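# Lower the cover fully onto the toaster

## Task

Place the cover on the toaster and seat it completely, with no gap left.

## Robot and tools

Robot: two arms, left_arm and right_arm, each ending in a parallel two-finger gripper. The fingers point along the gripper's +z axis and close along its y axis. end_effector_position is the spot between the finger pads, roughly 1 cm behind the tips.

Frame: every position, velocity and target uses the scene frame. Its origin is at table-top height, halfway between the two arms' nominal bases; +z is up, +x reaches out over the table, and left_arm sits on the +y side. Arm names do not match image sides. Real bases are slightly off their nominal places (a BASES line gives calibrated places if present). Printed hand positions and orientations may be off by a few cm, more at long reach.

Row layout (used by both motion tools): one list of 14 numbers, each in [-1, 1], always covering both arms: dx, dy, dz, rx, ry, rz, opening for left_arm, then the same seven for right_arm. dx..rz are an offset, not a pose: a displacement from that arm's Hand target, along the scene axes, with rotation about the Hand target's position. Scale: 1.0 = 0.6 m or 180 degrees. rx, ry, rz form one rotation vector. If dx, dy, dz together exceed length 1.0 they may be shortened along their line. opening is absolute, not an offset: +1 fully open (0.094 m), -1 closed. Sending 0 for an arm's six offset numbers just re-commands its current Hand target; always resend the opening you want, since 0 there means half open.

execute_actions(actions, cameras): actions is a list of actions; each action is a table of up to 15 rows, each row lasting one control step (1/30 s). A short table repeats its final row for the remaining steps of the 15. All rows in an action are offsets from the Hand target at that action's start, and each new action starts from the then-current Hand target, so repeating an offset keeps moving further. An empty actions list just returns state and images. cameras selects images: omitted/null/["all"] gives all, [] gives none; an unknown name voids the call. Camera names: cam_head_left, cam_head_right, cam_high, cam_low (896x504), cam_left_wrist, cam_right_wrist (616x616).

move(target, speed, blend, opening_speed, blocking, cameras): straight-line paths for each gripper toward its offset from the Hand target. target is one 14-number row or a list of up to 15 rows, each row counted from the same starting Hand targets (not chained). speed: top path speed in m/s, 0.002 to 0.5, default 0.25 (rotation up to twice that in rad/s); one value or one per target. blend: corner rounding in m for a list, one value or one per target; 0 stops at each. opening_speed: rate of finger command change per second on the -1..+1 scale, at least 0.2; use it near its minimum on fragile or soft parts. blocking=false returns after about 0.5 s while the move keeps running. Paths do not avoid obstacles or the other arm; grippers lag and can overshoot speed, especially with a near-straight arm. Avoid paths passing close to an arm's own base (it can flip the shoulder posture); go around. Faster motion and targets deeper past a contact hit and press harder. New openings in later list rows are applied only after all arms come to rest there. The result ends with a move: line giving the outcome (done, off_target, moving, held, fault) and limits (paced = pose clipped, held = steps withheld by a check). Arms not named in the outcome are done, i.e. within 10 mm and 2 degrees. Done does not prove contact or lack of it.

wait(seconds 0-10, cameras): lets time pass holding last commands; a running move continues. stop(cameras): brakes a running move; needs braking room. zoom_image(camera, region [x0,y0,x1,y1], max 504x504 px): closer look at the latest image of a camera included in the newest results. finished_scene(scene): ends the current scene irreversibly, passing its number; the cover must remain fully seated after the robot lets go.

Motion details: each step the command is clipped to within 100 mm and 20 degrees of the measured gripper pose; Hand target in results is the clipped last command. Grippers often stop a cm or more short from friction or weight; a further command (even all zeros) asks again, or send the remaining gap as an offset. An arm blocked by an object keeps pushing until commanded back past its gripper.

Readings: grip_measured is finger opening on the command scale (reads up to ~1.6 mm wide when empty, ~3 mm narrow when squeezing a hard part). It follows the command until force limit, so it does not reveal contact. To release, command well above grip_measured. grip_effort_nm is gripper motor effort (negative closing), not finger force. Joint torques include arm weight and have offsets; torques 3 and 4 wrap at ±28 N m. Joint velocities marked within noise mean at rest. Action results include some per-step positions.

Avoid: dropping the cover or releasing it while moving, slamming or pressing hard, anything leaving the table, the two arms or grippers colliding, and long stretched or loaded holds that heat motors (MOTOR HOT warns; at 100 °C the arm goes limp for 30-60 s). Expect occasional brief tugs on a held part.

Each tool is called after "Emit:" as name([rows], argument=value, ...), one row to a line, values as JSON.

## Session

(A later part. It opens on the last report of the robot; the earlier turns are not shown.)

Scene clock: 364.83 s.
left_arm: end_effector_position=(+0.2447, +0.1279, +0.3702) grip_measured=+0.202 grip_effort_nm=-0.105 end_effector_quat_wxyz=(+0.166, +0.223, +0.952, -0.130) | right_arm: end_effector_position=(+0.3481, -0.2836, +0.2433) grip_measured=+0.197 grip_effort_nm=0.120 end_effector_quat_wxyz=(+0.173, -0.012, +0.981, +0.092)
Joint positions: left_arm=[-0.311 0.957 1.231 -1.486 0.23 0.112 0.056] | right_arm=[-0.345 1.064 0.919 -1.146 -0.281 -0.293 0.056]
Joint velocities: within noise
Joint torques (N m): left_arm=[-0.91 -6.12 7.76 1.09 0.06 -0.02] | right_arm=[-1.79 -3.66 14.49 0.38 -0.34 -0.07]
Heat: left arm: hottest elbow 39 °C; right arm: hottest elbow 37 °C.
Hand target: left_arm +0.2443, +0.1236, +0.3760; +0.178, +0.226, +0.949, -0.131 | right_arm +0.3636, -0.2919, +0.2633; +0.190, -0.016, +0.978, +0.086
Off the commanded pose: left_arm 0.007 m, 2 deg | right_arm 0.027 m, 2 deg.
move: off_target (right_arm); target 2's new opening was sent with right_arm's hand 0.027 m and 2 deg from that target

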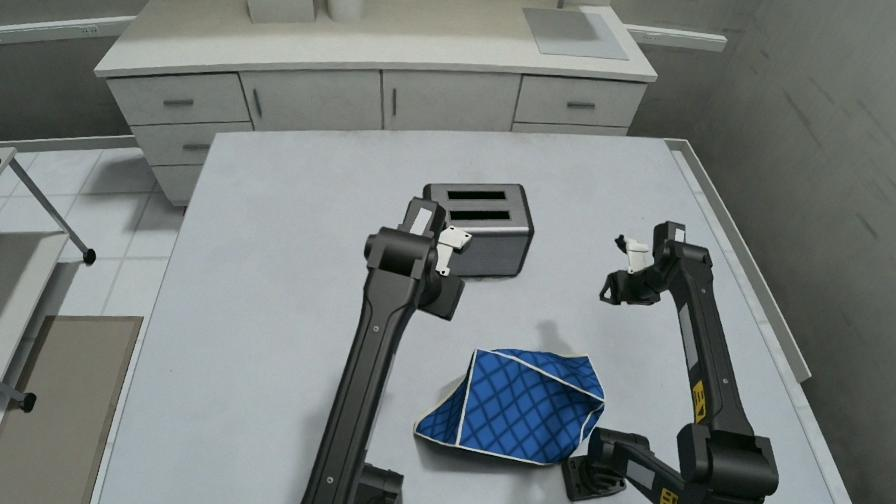

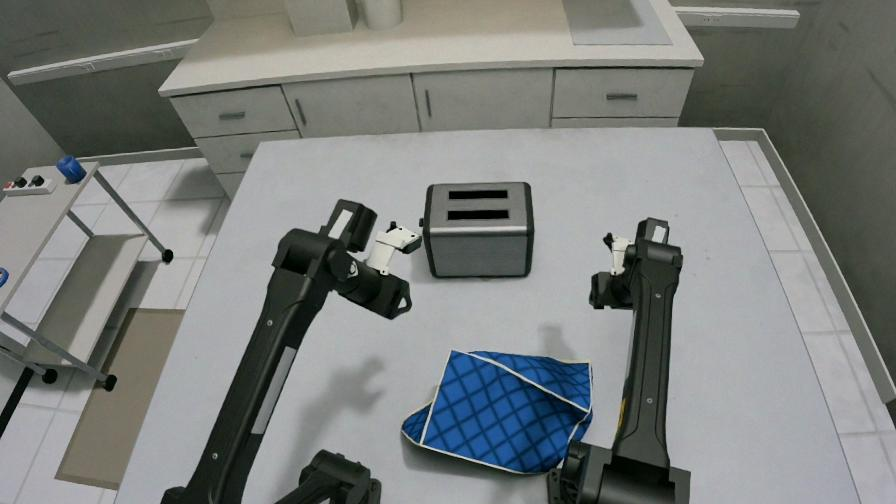

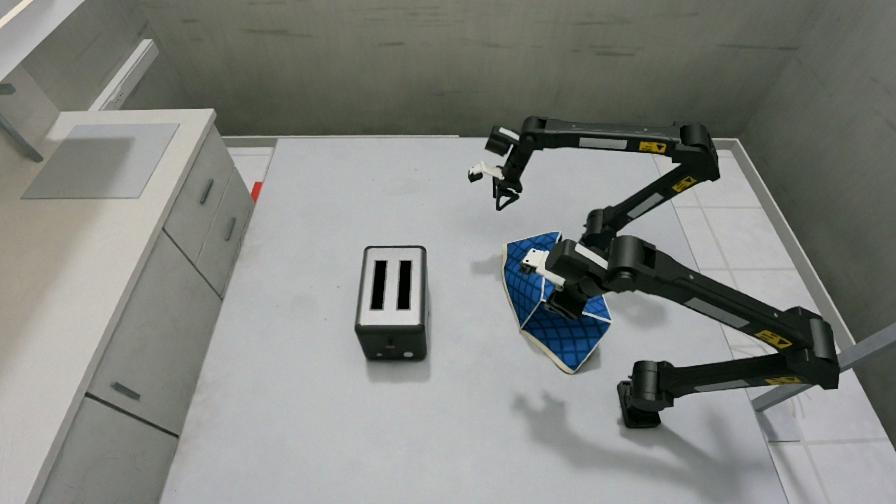

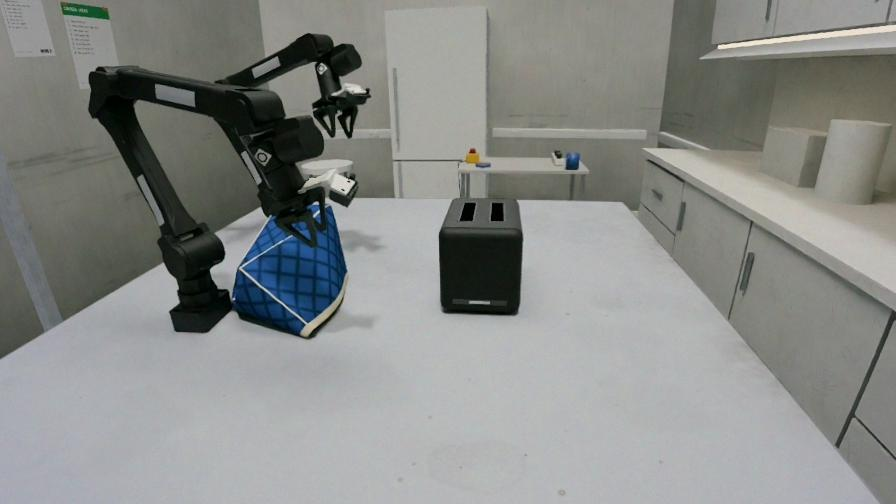

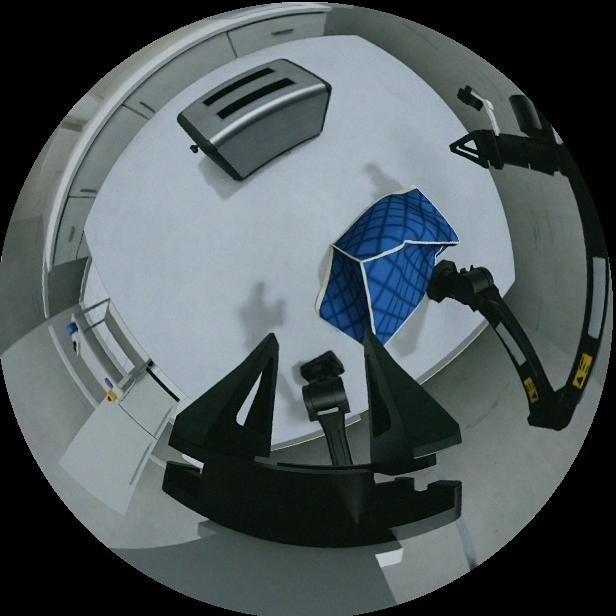

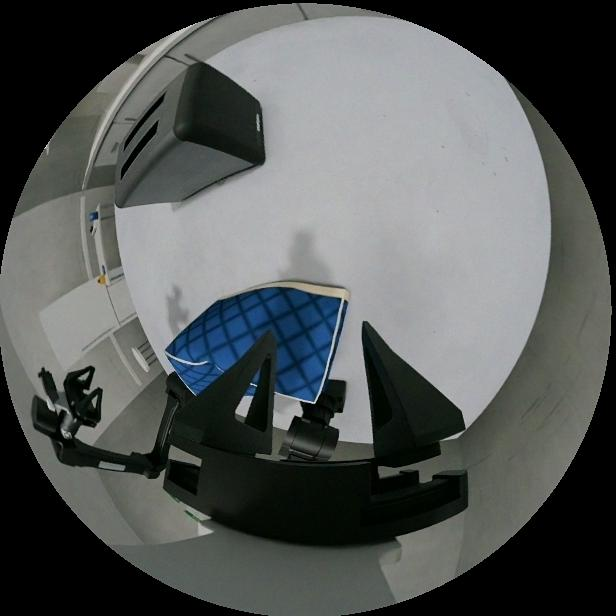

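Emit:
move(target=[-0.04,-0.075,-0.15,0,0,0,0.2,0,0,0,0,0,0,0.2], speed=0.2, cameras=["cam_left_wrist","cam_high"])

Emit:
zoom_image(camera="cam_high", region=[420, 180, 660, 400])

Scene clock: 373.47 s.
left_arm: end_effector_position=(+0.2207, +0.0833, +0.2782) grip_measured=+0.202 grip_effort_nm=-0.115 end_effector_quat_wxyz=(+0.163, +0.224, +0.953, -0.126) | right_arm: end_effector_position=(+0.3483, -0.2836, +0.2434) grip_measured=+0.198 grip_effort_nm=0.110 end_effector_quat_wxyz=(+0.174, -0.012, +0.980, +0.091)
Joint positions: left_arm=[-0.516 0.902 0.956 -1.236 0.149 -0.079 0.056] | right_arm=[-0.345 1.064 0.92 -1.146 -0.281 -0.293 0.056]
Joint velocities: within noise
Joint torques (N m): left_arm=[-1.49 -5.95 8.05 1.09 -0.01 -0.04] | right_arm=[-1.85 -3.66 14.48 0.38 -0.33 -0.07]
Heat: left arm: hottest elbow 40 °C; right arm: hottest elbow 39 °C.
Hand target: left_arm +0.2203, +0.0786, +0.2859; +0.179, +0.226, +0.949, -0.131 | right_arm +0.3636, -0.2919, +0.2633; +0.190, -0.017, +0.978, +0.086
Off the commanded pose: left_arm 0.009 m, 2 deg | right_arm 0.026 m, 2 deg.
move: off_target (right_arm)
Images, in order (width x height): cam_high 896x504, cam_left_wrist 616x616.

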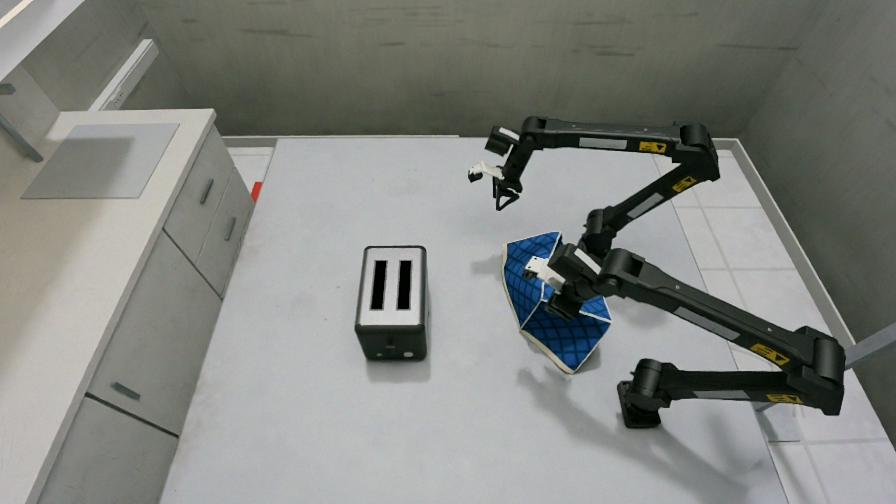

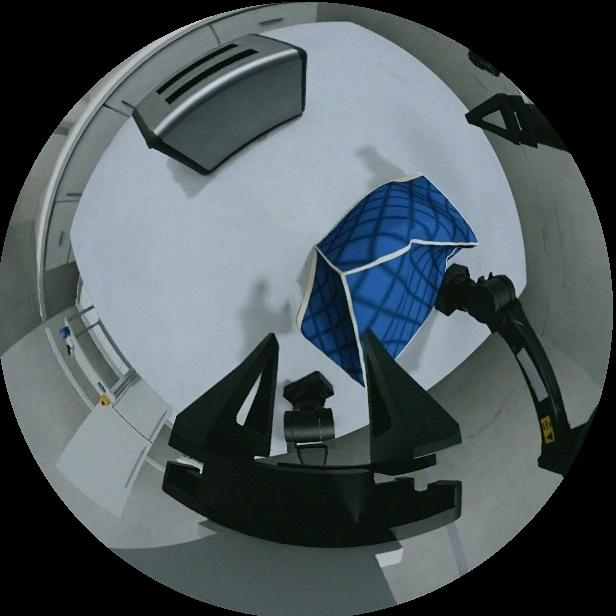

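Scaled by 2.100.

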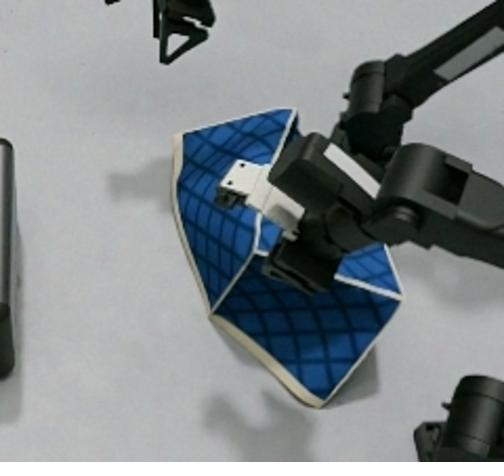

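Emit:
move(target=[-0.012,-0.05,-0.065,0,0,0.05,0.2,0,0,0,0,0,0,0.2], speed=0.15, cameras=["cam_left_wrist","cam_low"])

Emit:
zoom_image(camera="cam_left_wrist", region=[150, 180, 500, 480])

Emit:
zoom_image(camera="cam_low", region=[190, 100, 430, 350])

Scene clock: 380.27 s.
left_arm: end_effector_position=(+0.2117, +0.0552, +0.2452) grip_measured=+0.202 grip_effort_nm=-0.125 end_effector_quat_wxyz=(+0.183, +0.150, +0.965, -0.113) | right_arm: end_effector_position=(+0.3483, -0.2836, +0.2434) grip_measured=+0.198 grip_effort_nm=0.110 end_effector_quat_wxyz=(+0.174, -0.012, +0.980, +0.091)
Joint positions: left_arm=[-0.677 0.901 0.863 -1.1 0.014 -0.368 0.056] | right_arm=[-0.345 1.064 0.92 -1.146 -0.281 -0.293 0.056]
Joint velocities: within noise
Joint torques (N m): left_arm=[-1.03 -3.84 8.09 1.24 -0.12 -0.04] | right_arm=[-1.79 -3.6 14.52 0.38 -0.33 -0.07]
Heat: left arm: hottest elbow 40 °C; right arm: hottest elbow 40 °C.
Hand target: left_arm +0.2131, +0.0485, +0.2469; +0.188, +0.151, +0.963, -0.117 | right_arm +0.3636, -0.2919, +0.2633; +0.190, -0.017, +0.978, +0.086
Off the commanded pose: left_arm 0.007 m, 1 deg | right_arm 0.026 m, 2 deg.
move: off_target (right_arm)
Images, in order (width x height): cam_low 896x504, cam_left_wrist 616x616.

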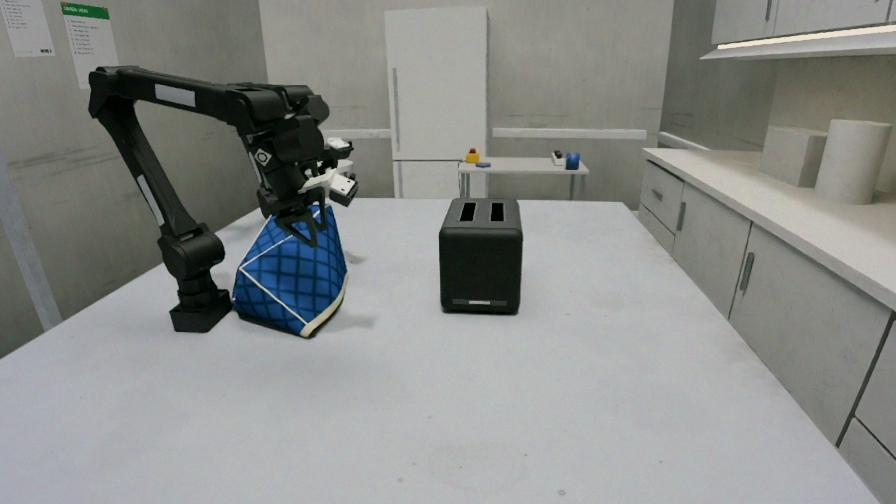

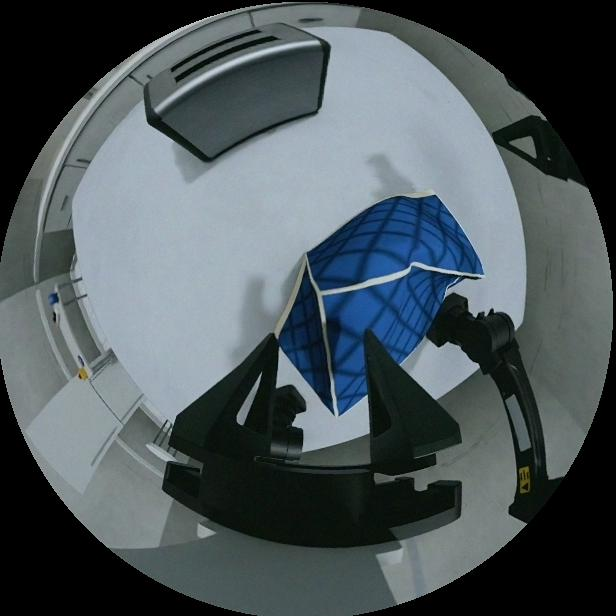

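Scaled by 1.440 from the camera's 616x616 image, which has a finer 880x880 frame.

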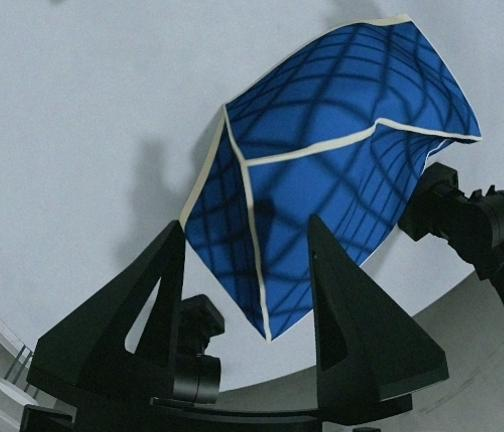

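Scaled by 2.016.

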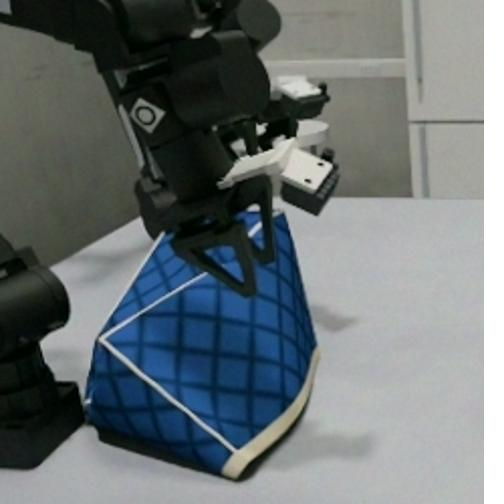

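Emit:
move([
  [-0.01,-0.005,-0.1,0,0,0,0.2,0,0,0,0,0,0,0.2],
  [-0.01,-0.005,-0.1,0,0,0,-0.95,0,0,0,0,0,0,0.2],
], speed=0.1, opening_speed=0.7, cameras=["cam_left_wrist","cam_low","cam_head_left"])

Scene clock: 388.30 s.
left_arm: end_effector_position=(+0.2062, +0.0511, +0.1892) grip_measured=-0.923 grip_effort_nm=-0.984 end_effector_quat_wxyz=(+0.189, +0.148, +0.964, -0.116) | right_arm: end_effector_position=(+0.3483, -0.2836, +0.2434) grip_measured=+0.198 grip_effort_nm=0.115 end_effector_quat_wxyz=(+0.174, -0.012, +0.980, +0.091)
Joint positions: left_arm=[-0.704 0.907 0.714 -0.931 0.003 -0.394 0.004] | right_arm=[-0.345 1.064 0.92 -1.146 -0.281 -0.293 0.056]
Joint velocities: within noise
Joint torques (N m): left_arm=[-1.2 -3.49 7.86 1.16 -0.15 0] | right_arm=[-1.9 -3.55 14.46 0.43 -0.33 -0.06]
Heat: left arm: hottest elbow 39 °C; right arm: hottest elbow 41 °C.
Hand target: left_arm +0.2071, +0.0456, +0.1869; +0.188, +0.151, +0.963, -0.117 | right_arm +0.3636, -0.2919, +0.2633; +0.190, -0.017, +0.978, +0.086
Off the commanded pose: left_arm 0.006 m, 0 deg | right_arm 0.026 m, 2 deg.
move: off_target (right_arm)
Images, in order (width x height): cam_head_left 896x504, cam_low 896x504, cam_left_wrist 616x616.

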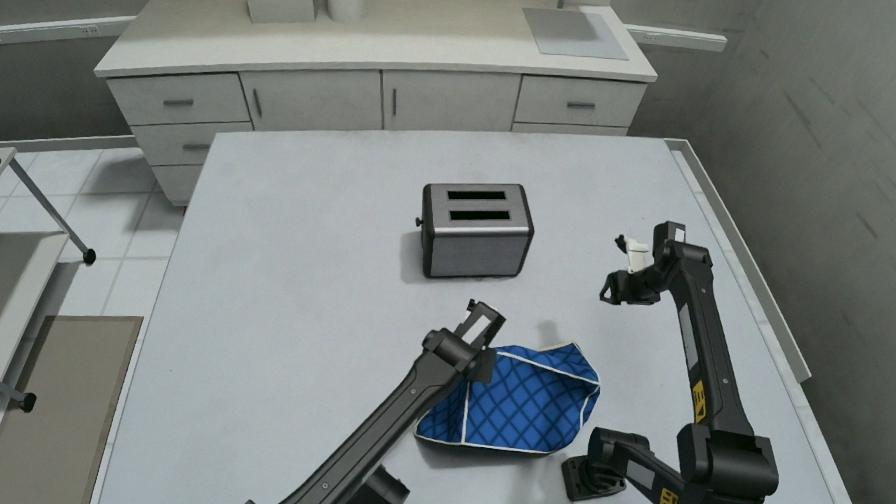

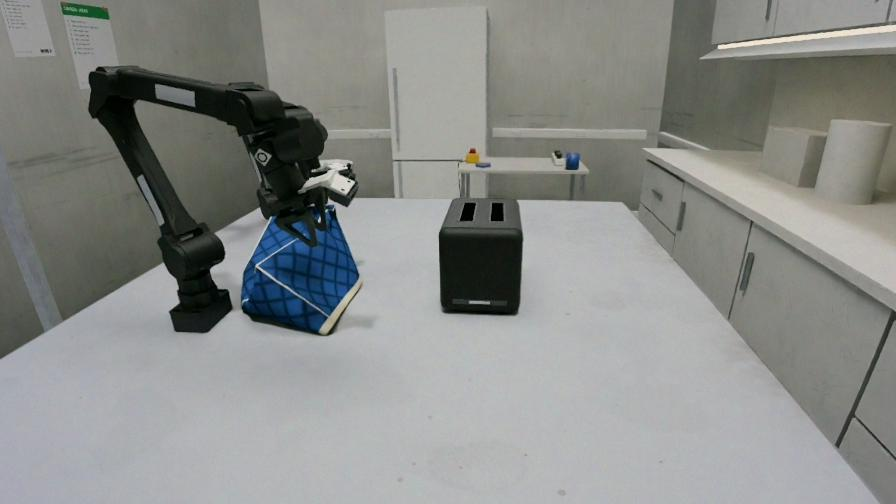

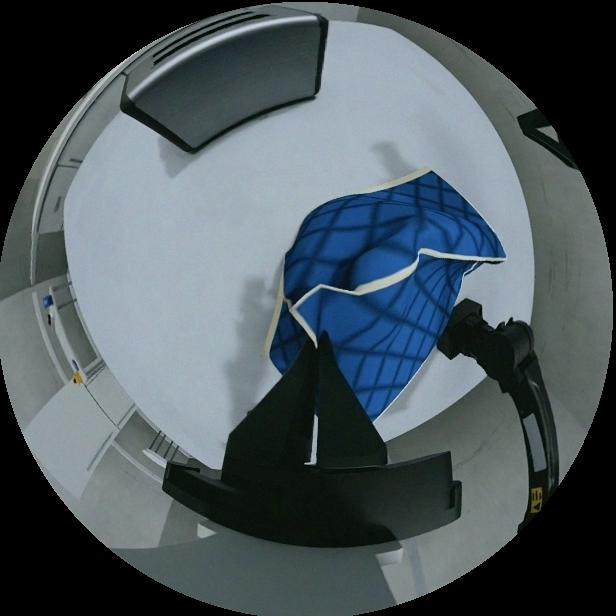

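Emit:
move([
  [0.0,0.05,0.28,0,0,0,-0.95,0,0,0.15,0,0,0,0.2],
  [0.18,0.19,0.3,-0.25,0.0,0.05,-0.95,0,0,0.15,0,0,0,0.2],
], speed=0.15)

Emit:
zoom_image(camera="cam_head_right", region=[320, 180, 620, 450])

Emit:
zoom_image(camera="cam_low", region=[190, 80, 430, 330])

Scene clock: 397.90 s.
left_arm: end_effector_position=(+0.3084, +0.1549, +0.3631) grip_measured=-0.926 grip_effort_nm=-1.028 end_effector_quat_wxyz=(+0.232, -0.001, +0.857, -0.460) | right_arm: end_effector_position=(+0.3518, -0.2847, +0.3331) grip_measured=+0.198 grip_effort_nm=0.110 end_effector_quat_wxyz=(+0.173, -0.012, +0.981, +0.092)
Joint positions: left_arm=[0.105 0.958 0.992 -1.022 0.974 -0.207 0.003] | right_arm=[-0.345 1.067 1.158 -1.381 -0.281 -0.293 0.056]
Joint velocities: within noise
Joint torques (N m): left_arm=[0.79 -4.78 8.34 1.4 0.71 0.05] | right_arm=[-1.73 -3.66 14.56 0.35 -0.34 -0.05]
Heat: left arm: hottest elbow 40 °C; right arm: hottest elbow 41 °C.
Hand target: left_arm +0.3151, +0.1596, +0.3668; +0.240, -0.007, +0.854, -0.461 | right_arm +0.3636, -0.2919, +0.3532; +0.190, -0.017, +0.978, +0.086
Off the commanded pose: left_arm 0.009 m, 1 deg | right_arm 0.025 m, 2 deg.
move: off_target (right_arm)

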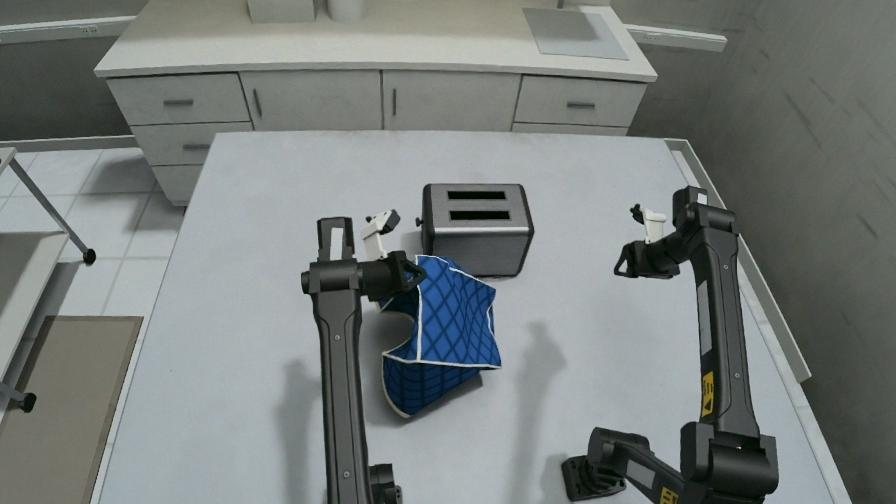

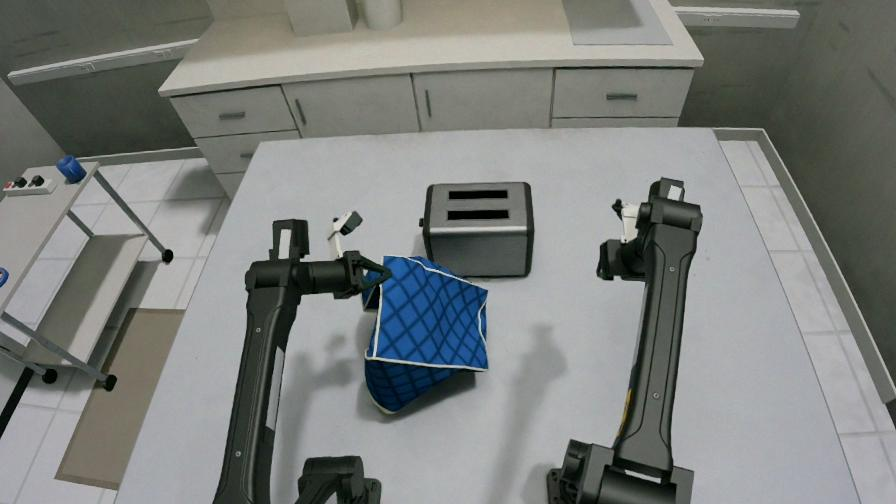

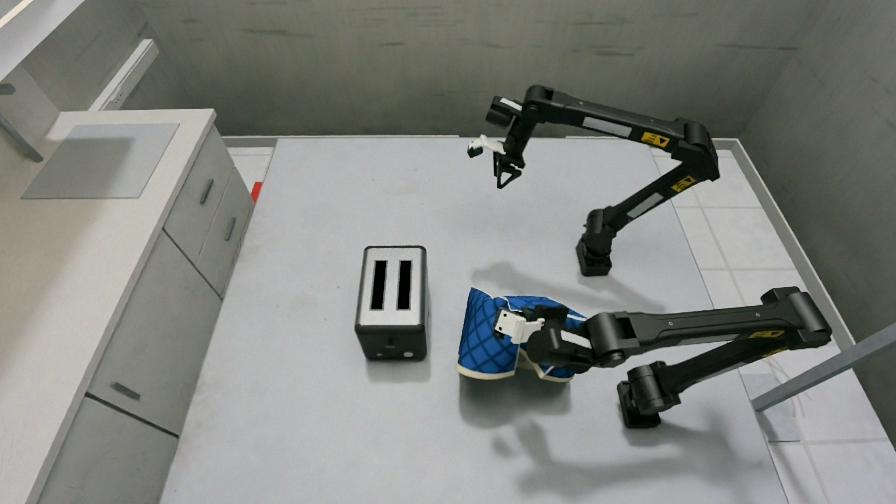

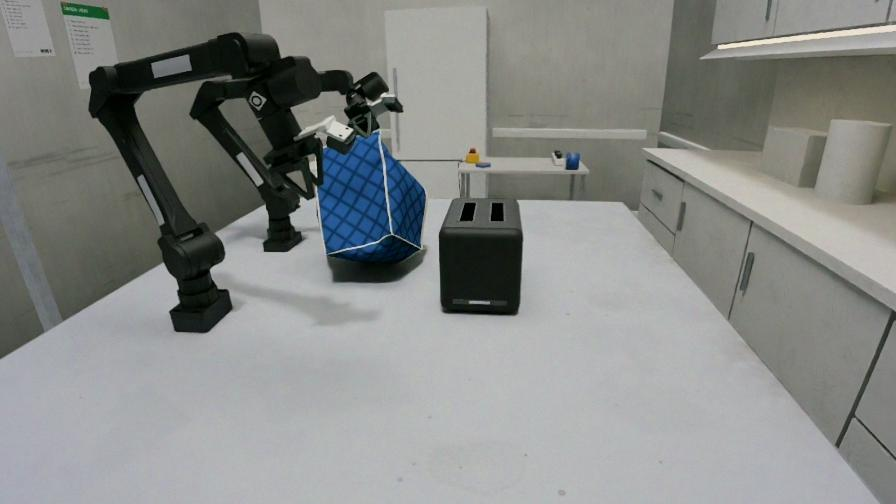

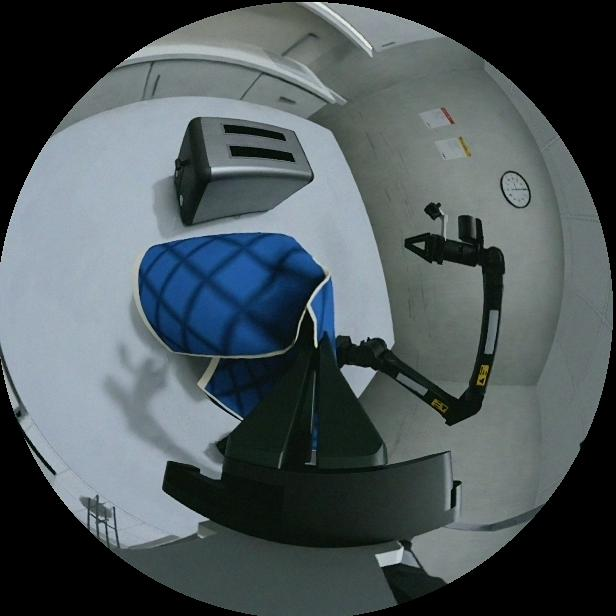

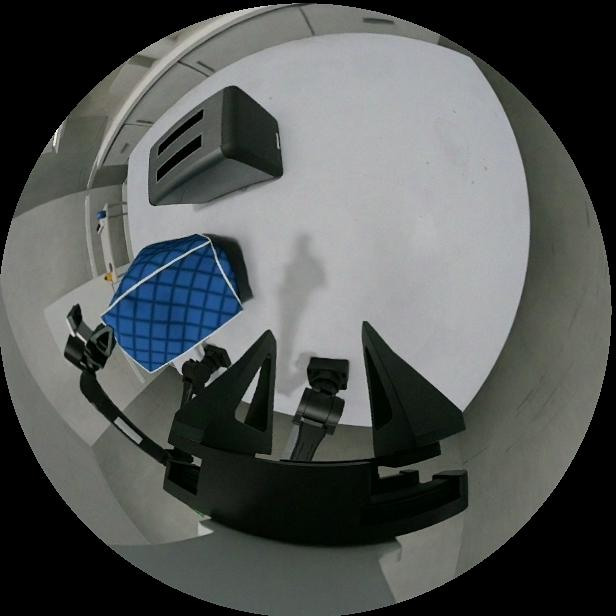

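Scaled by 1.680.

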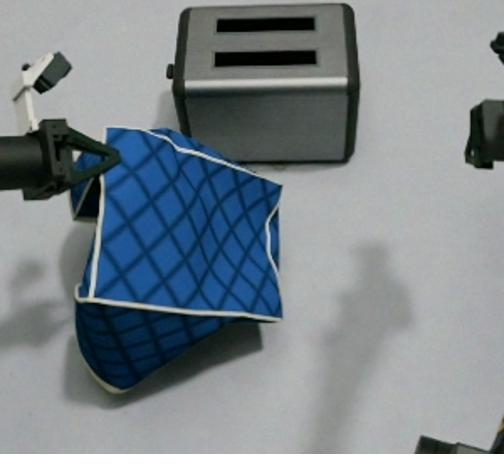

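Scaled by 2.016.

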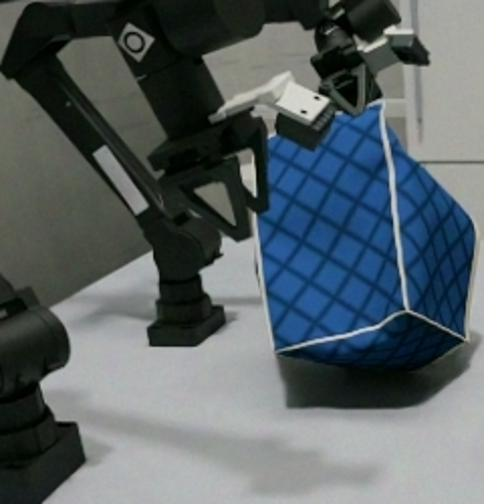

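Emit:
move(target=[-0.06,0.06,0.0,-0.2,0.03,0.04,-0.95,0,0,0,0,0,0,0.2], speed=0.15, cameras=["cam_head_right","cam_low","cam_high"])

Emit:
zoom_image(camera="cam_head_right", region=[320, 180, 620, 450])

Emit:
zoom_image(camera="cam_low", region=[190, 80, 430, 330])

Emit:
zoom_image(camera="cam_high", region=[420, 180, 660, 400])

Scene clock: 407.60 s.
left_arm: end_effector_position=(+0.2763, +0.1917, +0.3623) grip_measured=-0.926 grip_effort_nm=-1.018 end_effector_quat_wxyz=(+0.207, -0.153, +0.682, -0.685) | right_arm: end_effector_position=(+0.3518, -0.2847, +0.3331) grip_measured=+0.198 grip_effort_nm=0.105 end_effector_quat_wxyz=(+0.173, -0.012, +0.981, +0.092)
Joint positions: left_arm=[0.334 0.807 0.498 0.446 1.394 -1.633 0.003] | right_arm=[-0.345 1.067 1.158 -1.381 -0.281 -0.293 0.056]
Joint velocities: within noise
Joint torques (N m): left_arm=[0.21 -2.37 8.25 1.51 -0.21 0.01] | right_arm=[-1.79 -3.6 14.58 0.34 -0.34 -0.07]
Heat: left arm: hottest elbow 39 °C; right arm: hottest elbow 40 °C.
Hand target: left_arm +0.2791, +0.1956, +0.3668; +0.214, -0.154, +0.678, -0.686 | right_arm +0.3636, -0.2919, +0.3532; +0.190, -0.017, +0.978, +0.086
Off the commanded pose: left_arm 0.007 m, 1 deg | right_arm 0.024 m, 2 deg.
move: off_target (right_arm)
Images, in order (width x height): cam_head_right 896x504, cam_high 896x504, cam_low 896x504.

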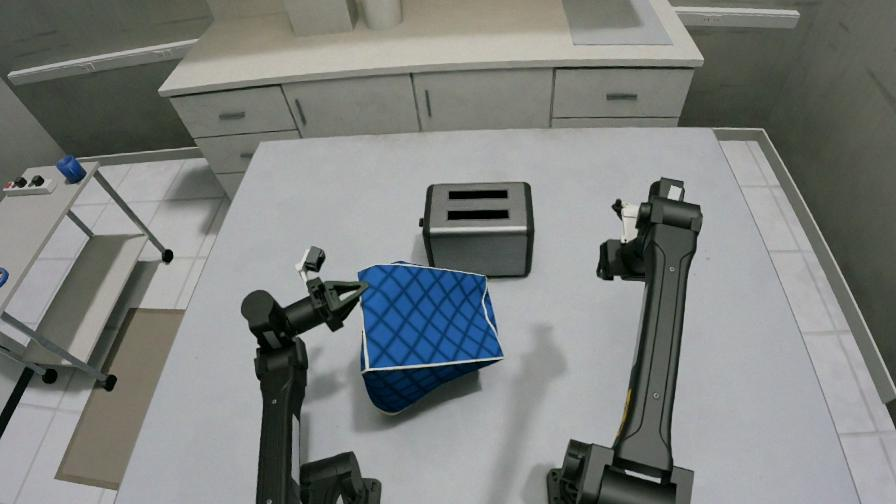

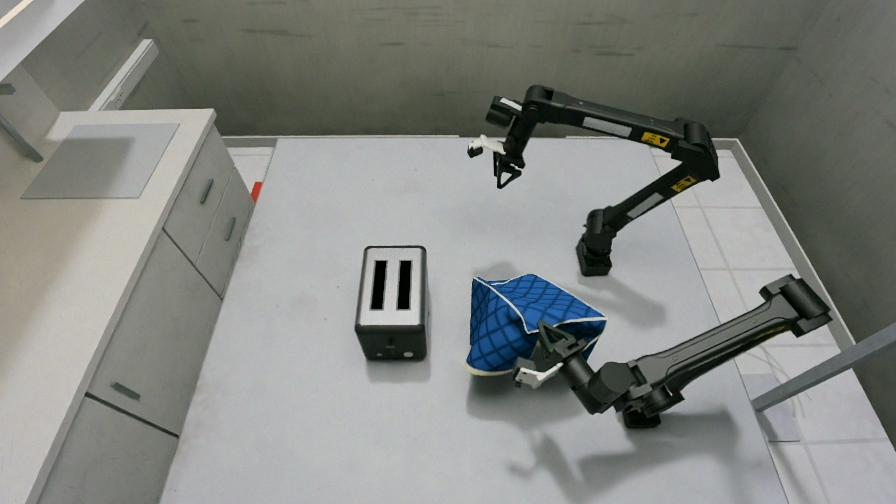

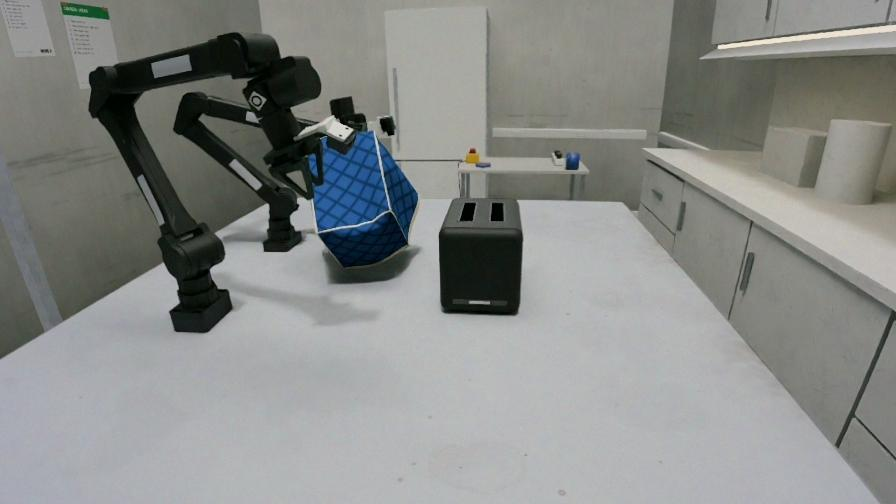

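Scaled by 1.680.

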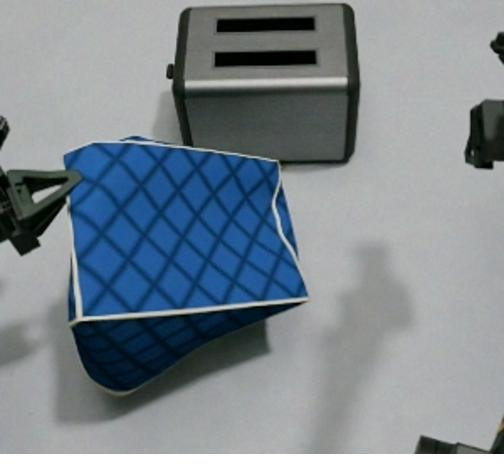

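Scaled by 2.016.

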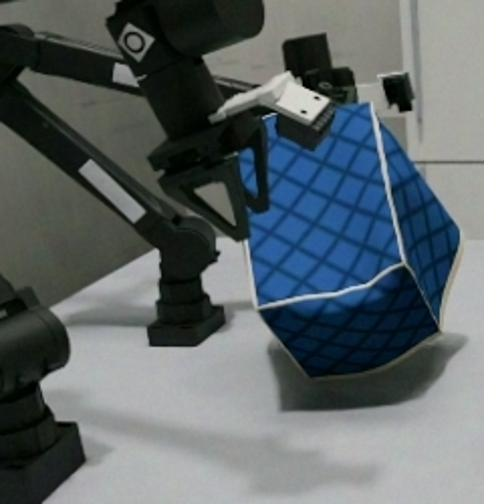

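Scaled by 2.100.

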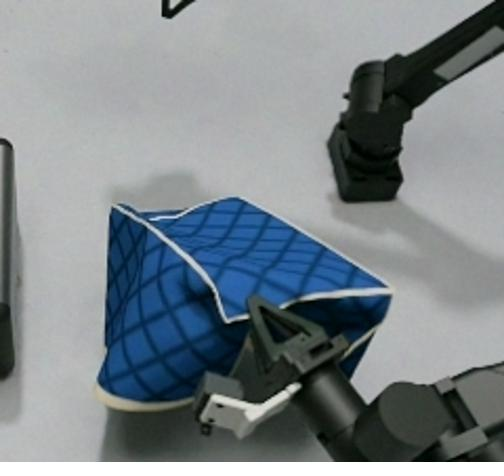

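Emit:
move(target=[0.03,0.0,-0.03,-0.12,0.13,0.0,-0.95,0,0,0,0,0,0,0.2], speed=0.15, cameras=["cam_head_right","cam_low","cam_high"])

Emit:
zoom_image(camera="cam_head_right", region=[320, 180, 620, 450])

Emit:
zoom_image(camera="cam_low", region=[190, 80, 430, 330])

Emit:
zoom_image(camera="cam_high", region=[420, 180, 660, 400])

Scene clock: 424.13 s.
left_arm: end_effector_position=(+0.2953, +0.1998, +0.3317) grip_measured=-0.926 grip_effort_nm=-1.033 end_effector_quat_wxyz=(-0.052, +0.352, -0.606, +0.711) | right_arm: end_effector_position=(+0.3518, -0.2847, +0.3331) grip_measured=+0.198 grip_effort_nm=0.115 end_effector_quat_wxyz=(+0.173, -0.012, +0.981, +0.092)
Joint positions: left_arm=[0.327 0.867 0.456 0.476 1.304 -2.087 0.003] | right_arm=[-0.345 1.067 1.158 -1.381 -0.281 -0.293 0.056]
Joint velocities: within noise
Joint torques (N m): left_arm=[-1.03 -4.89 9.7 0.66 -0.03 0] | right_arm=[-1.73 -3.72 14.56 0.35 -0.33 -0.07]
Heat: left arm: hottest elbow 39 °C; right arm: hottest elbow 40 °C.
Hand target: left_arm +0.2971, +0.1957, +0.3489; -0.041, +0.327, -0.567, +0.755 | right_arm +0.3636, -0.2919, +0.3532; +0.190, -0.017, +0.978, +0.086
Off the commanded pose: left_arm 0.018 m, 7 deg | right_arm 0.024 m, 2 deg.
joint sent to its limit (left arm) — joint 6 (wrist roll), lower limit. The joint targets are off in orientation, not in position.
move: off_target (left_arm, right_arm)
Images, in order (width x height): cam_head_right 896x504, cam_high 896x504, cam_low 896x504.

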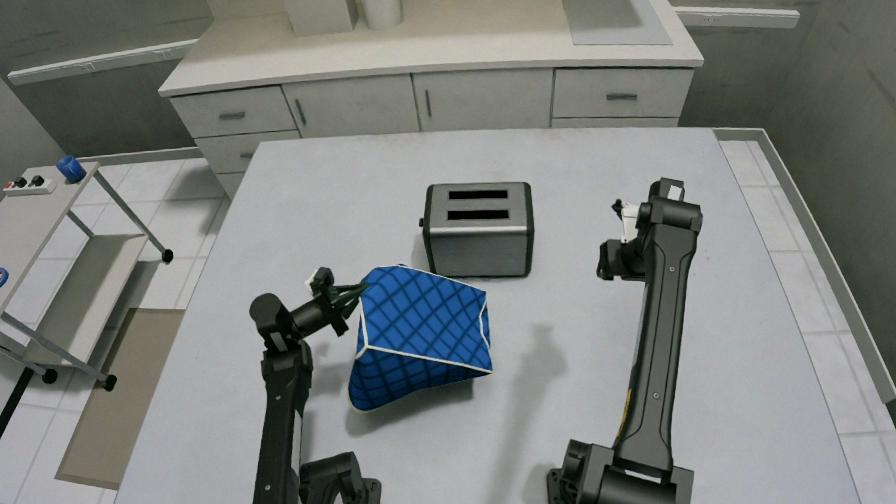

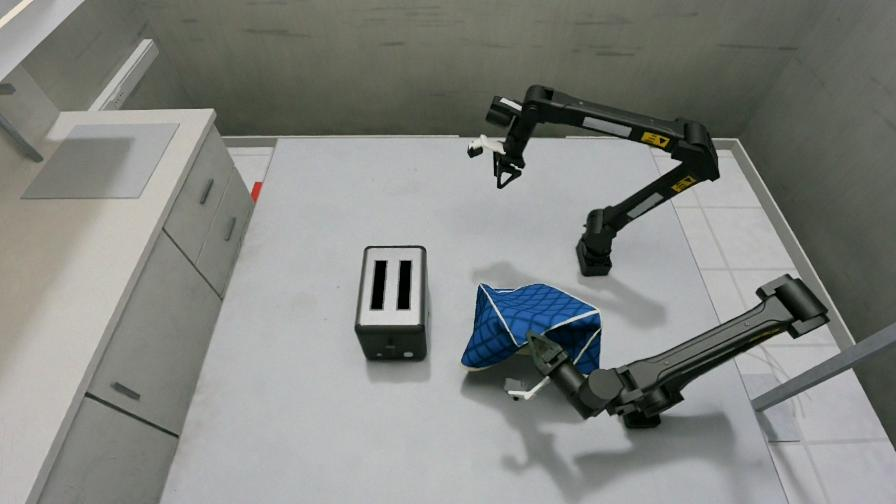

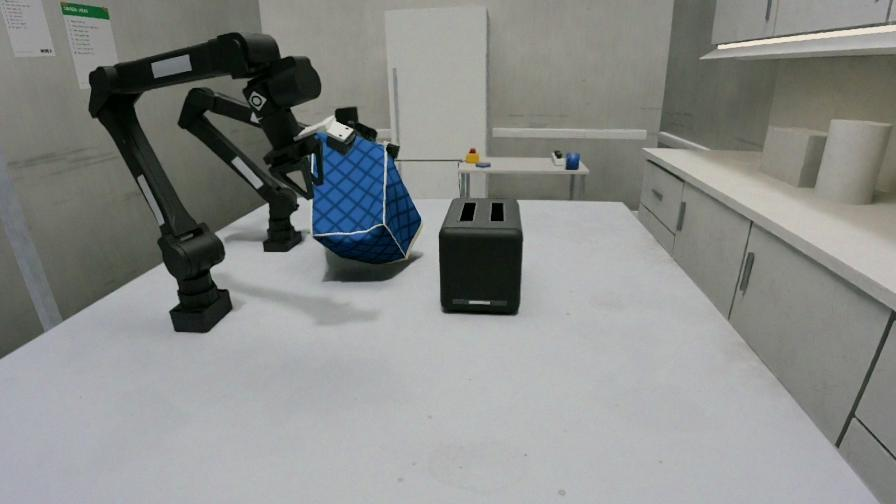

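Scaled by 1.680.

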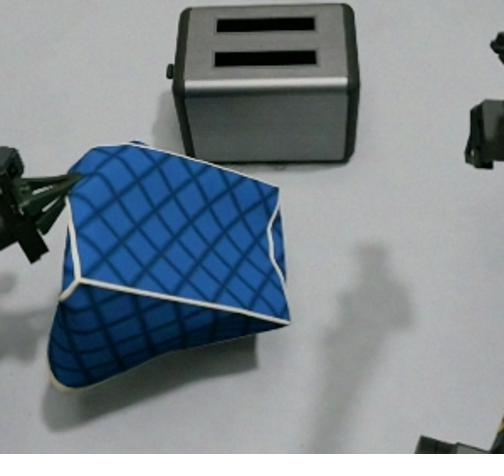

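Scaled by 2.016.

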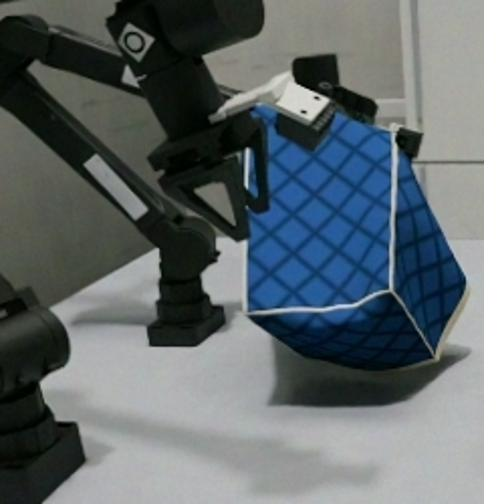

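Scaled by 2.100.

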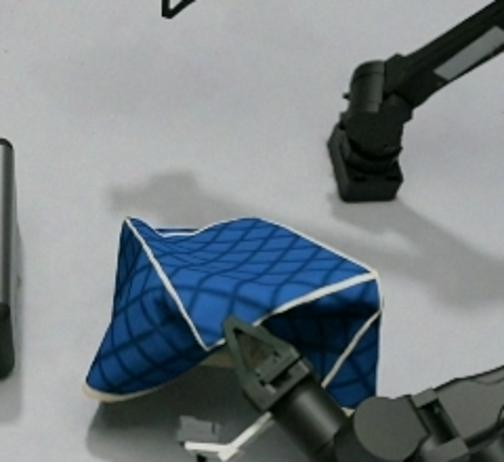

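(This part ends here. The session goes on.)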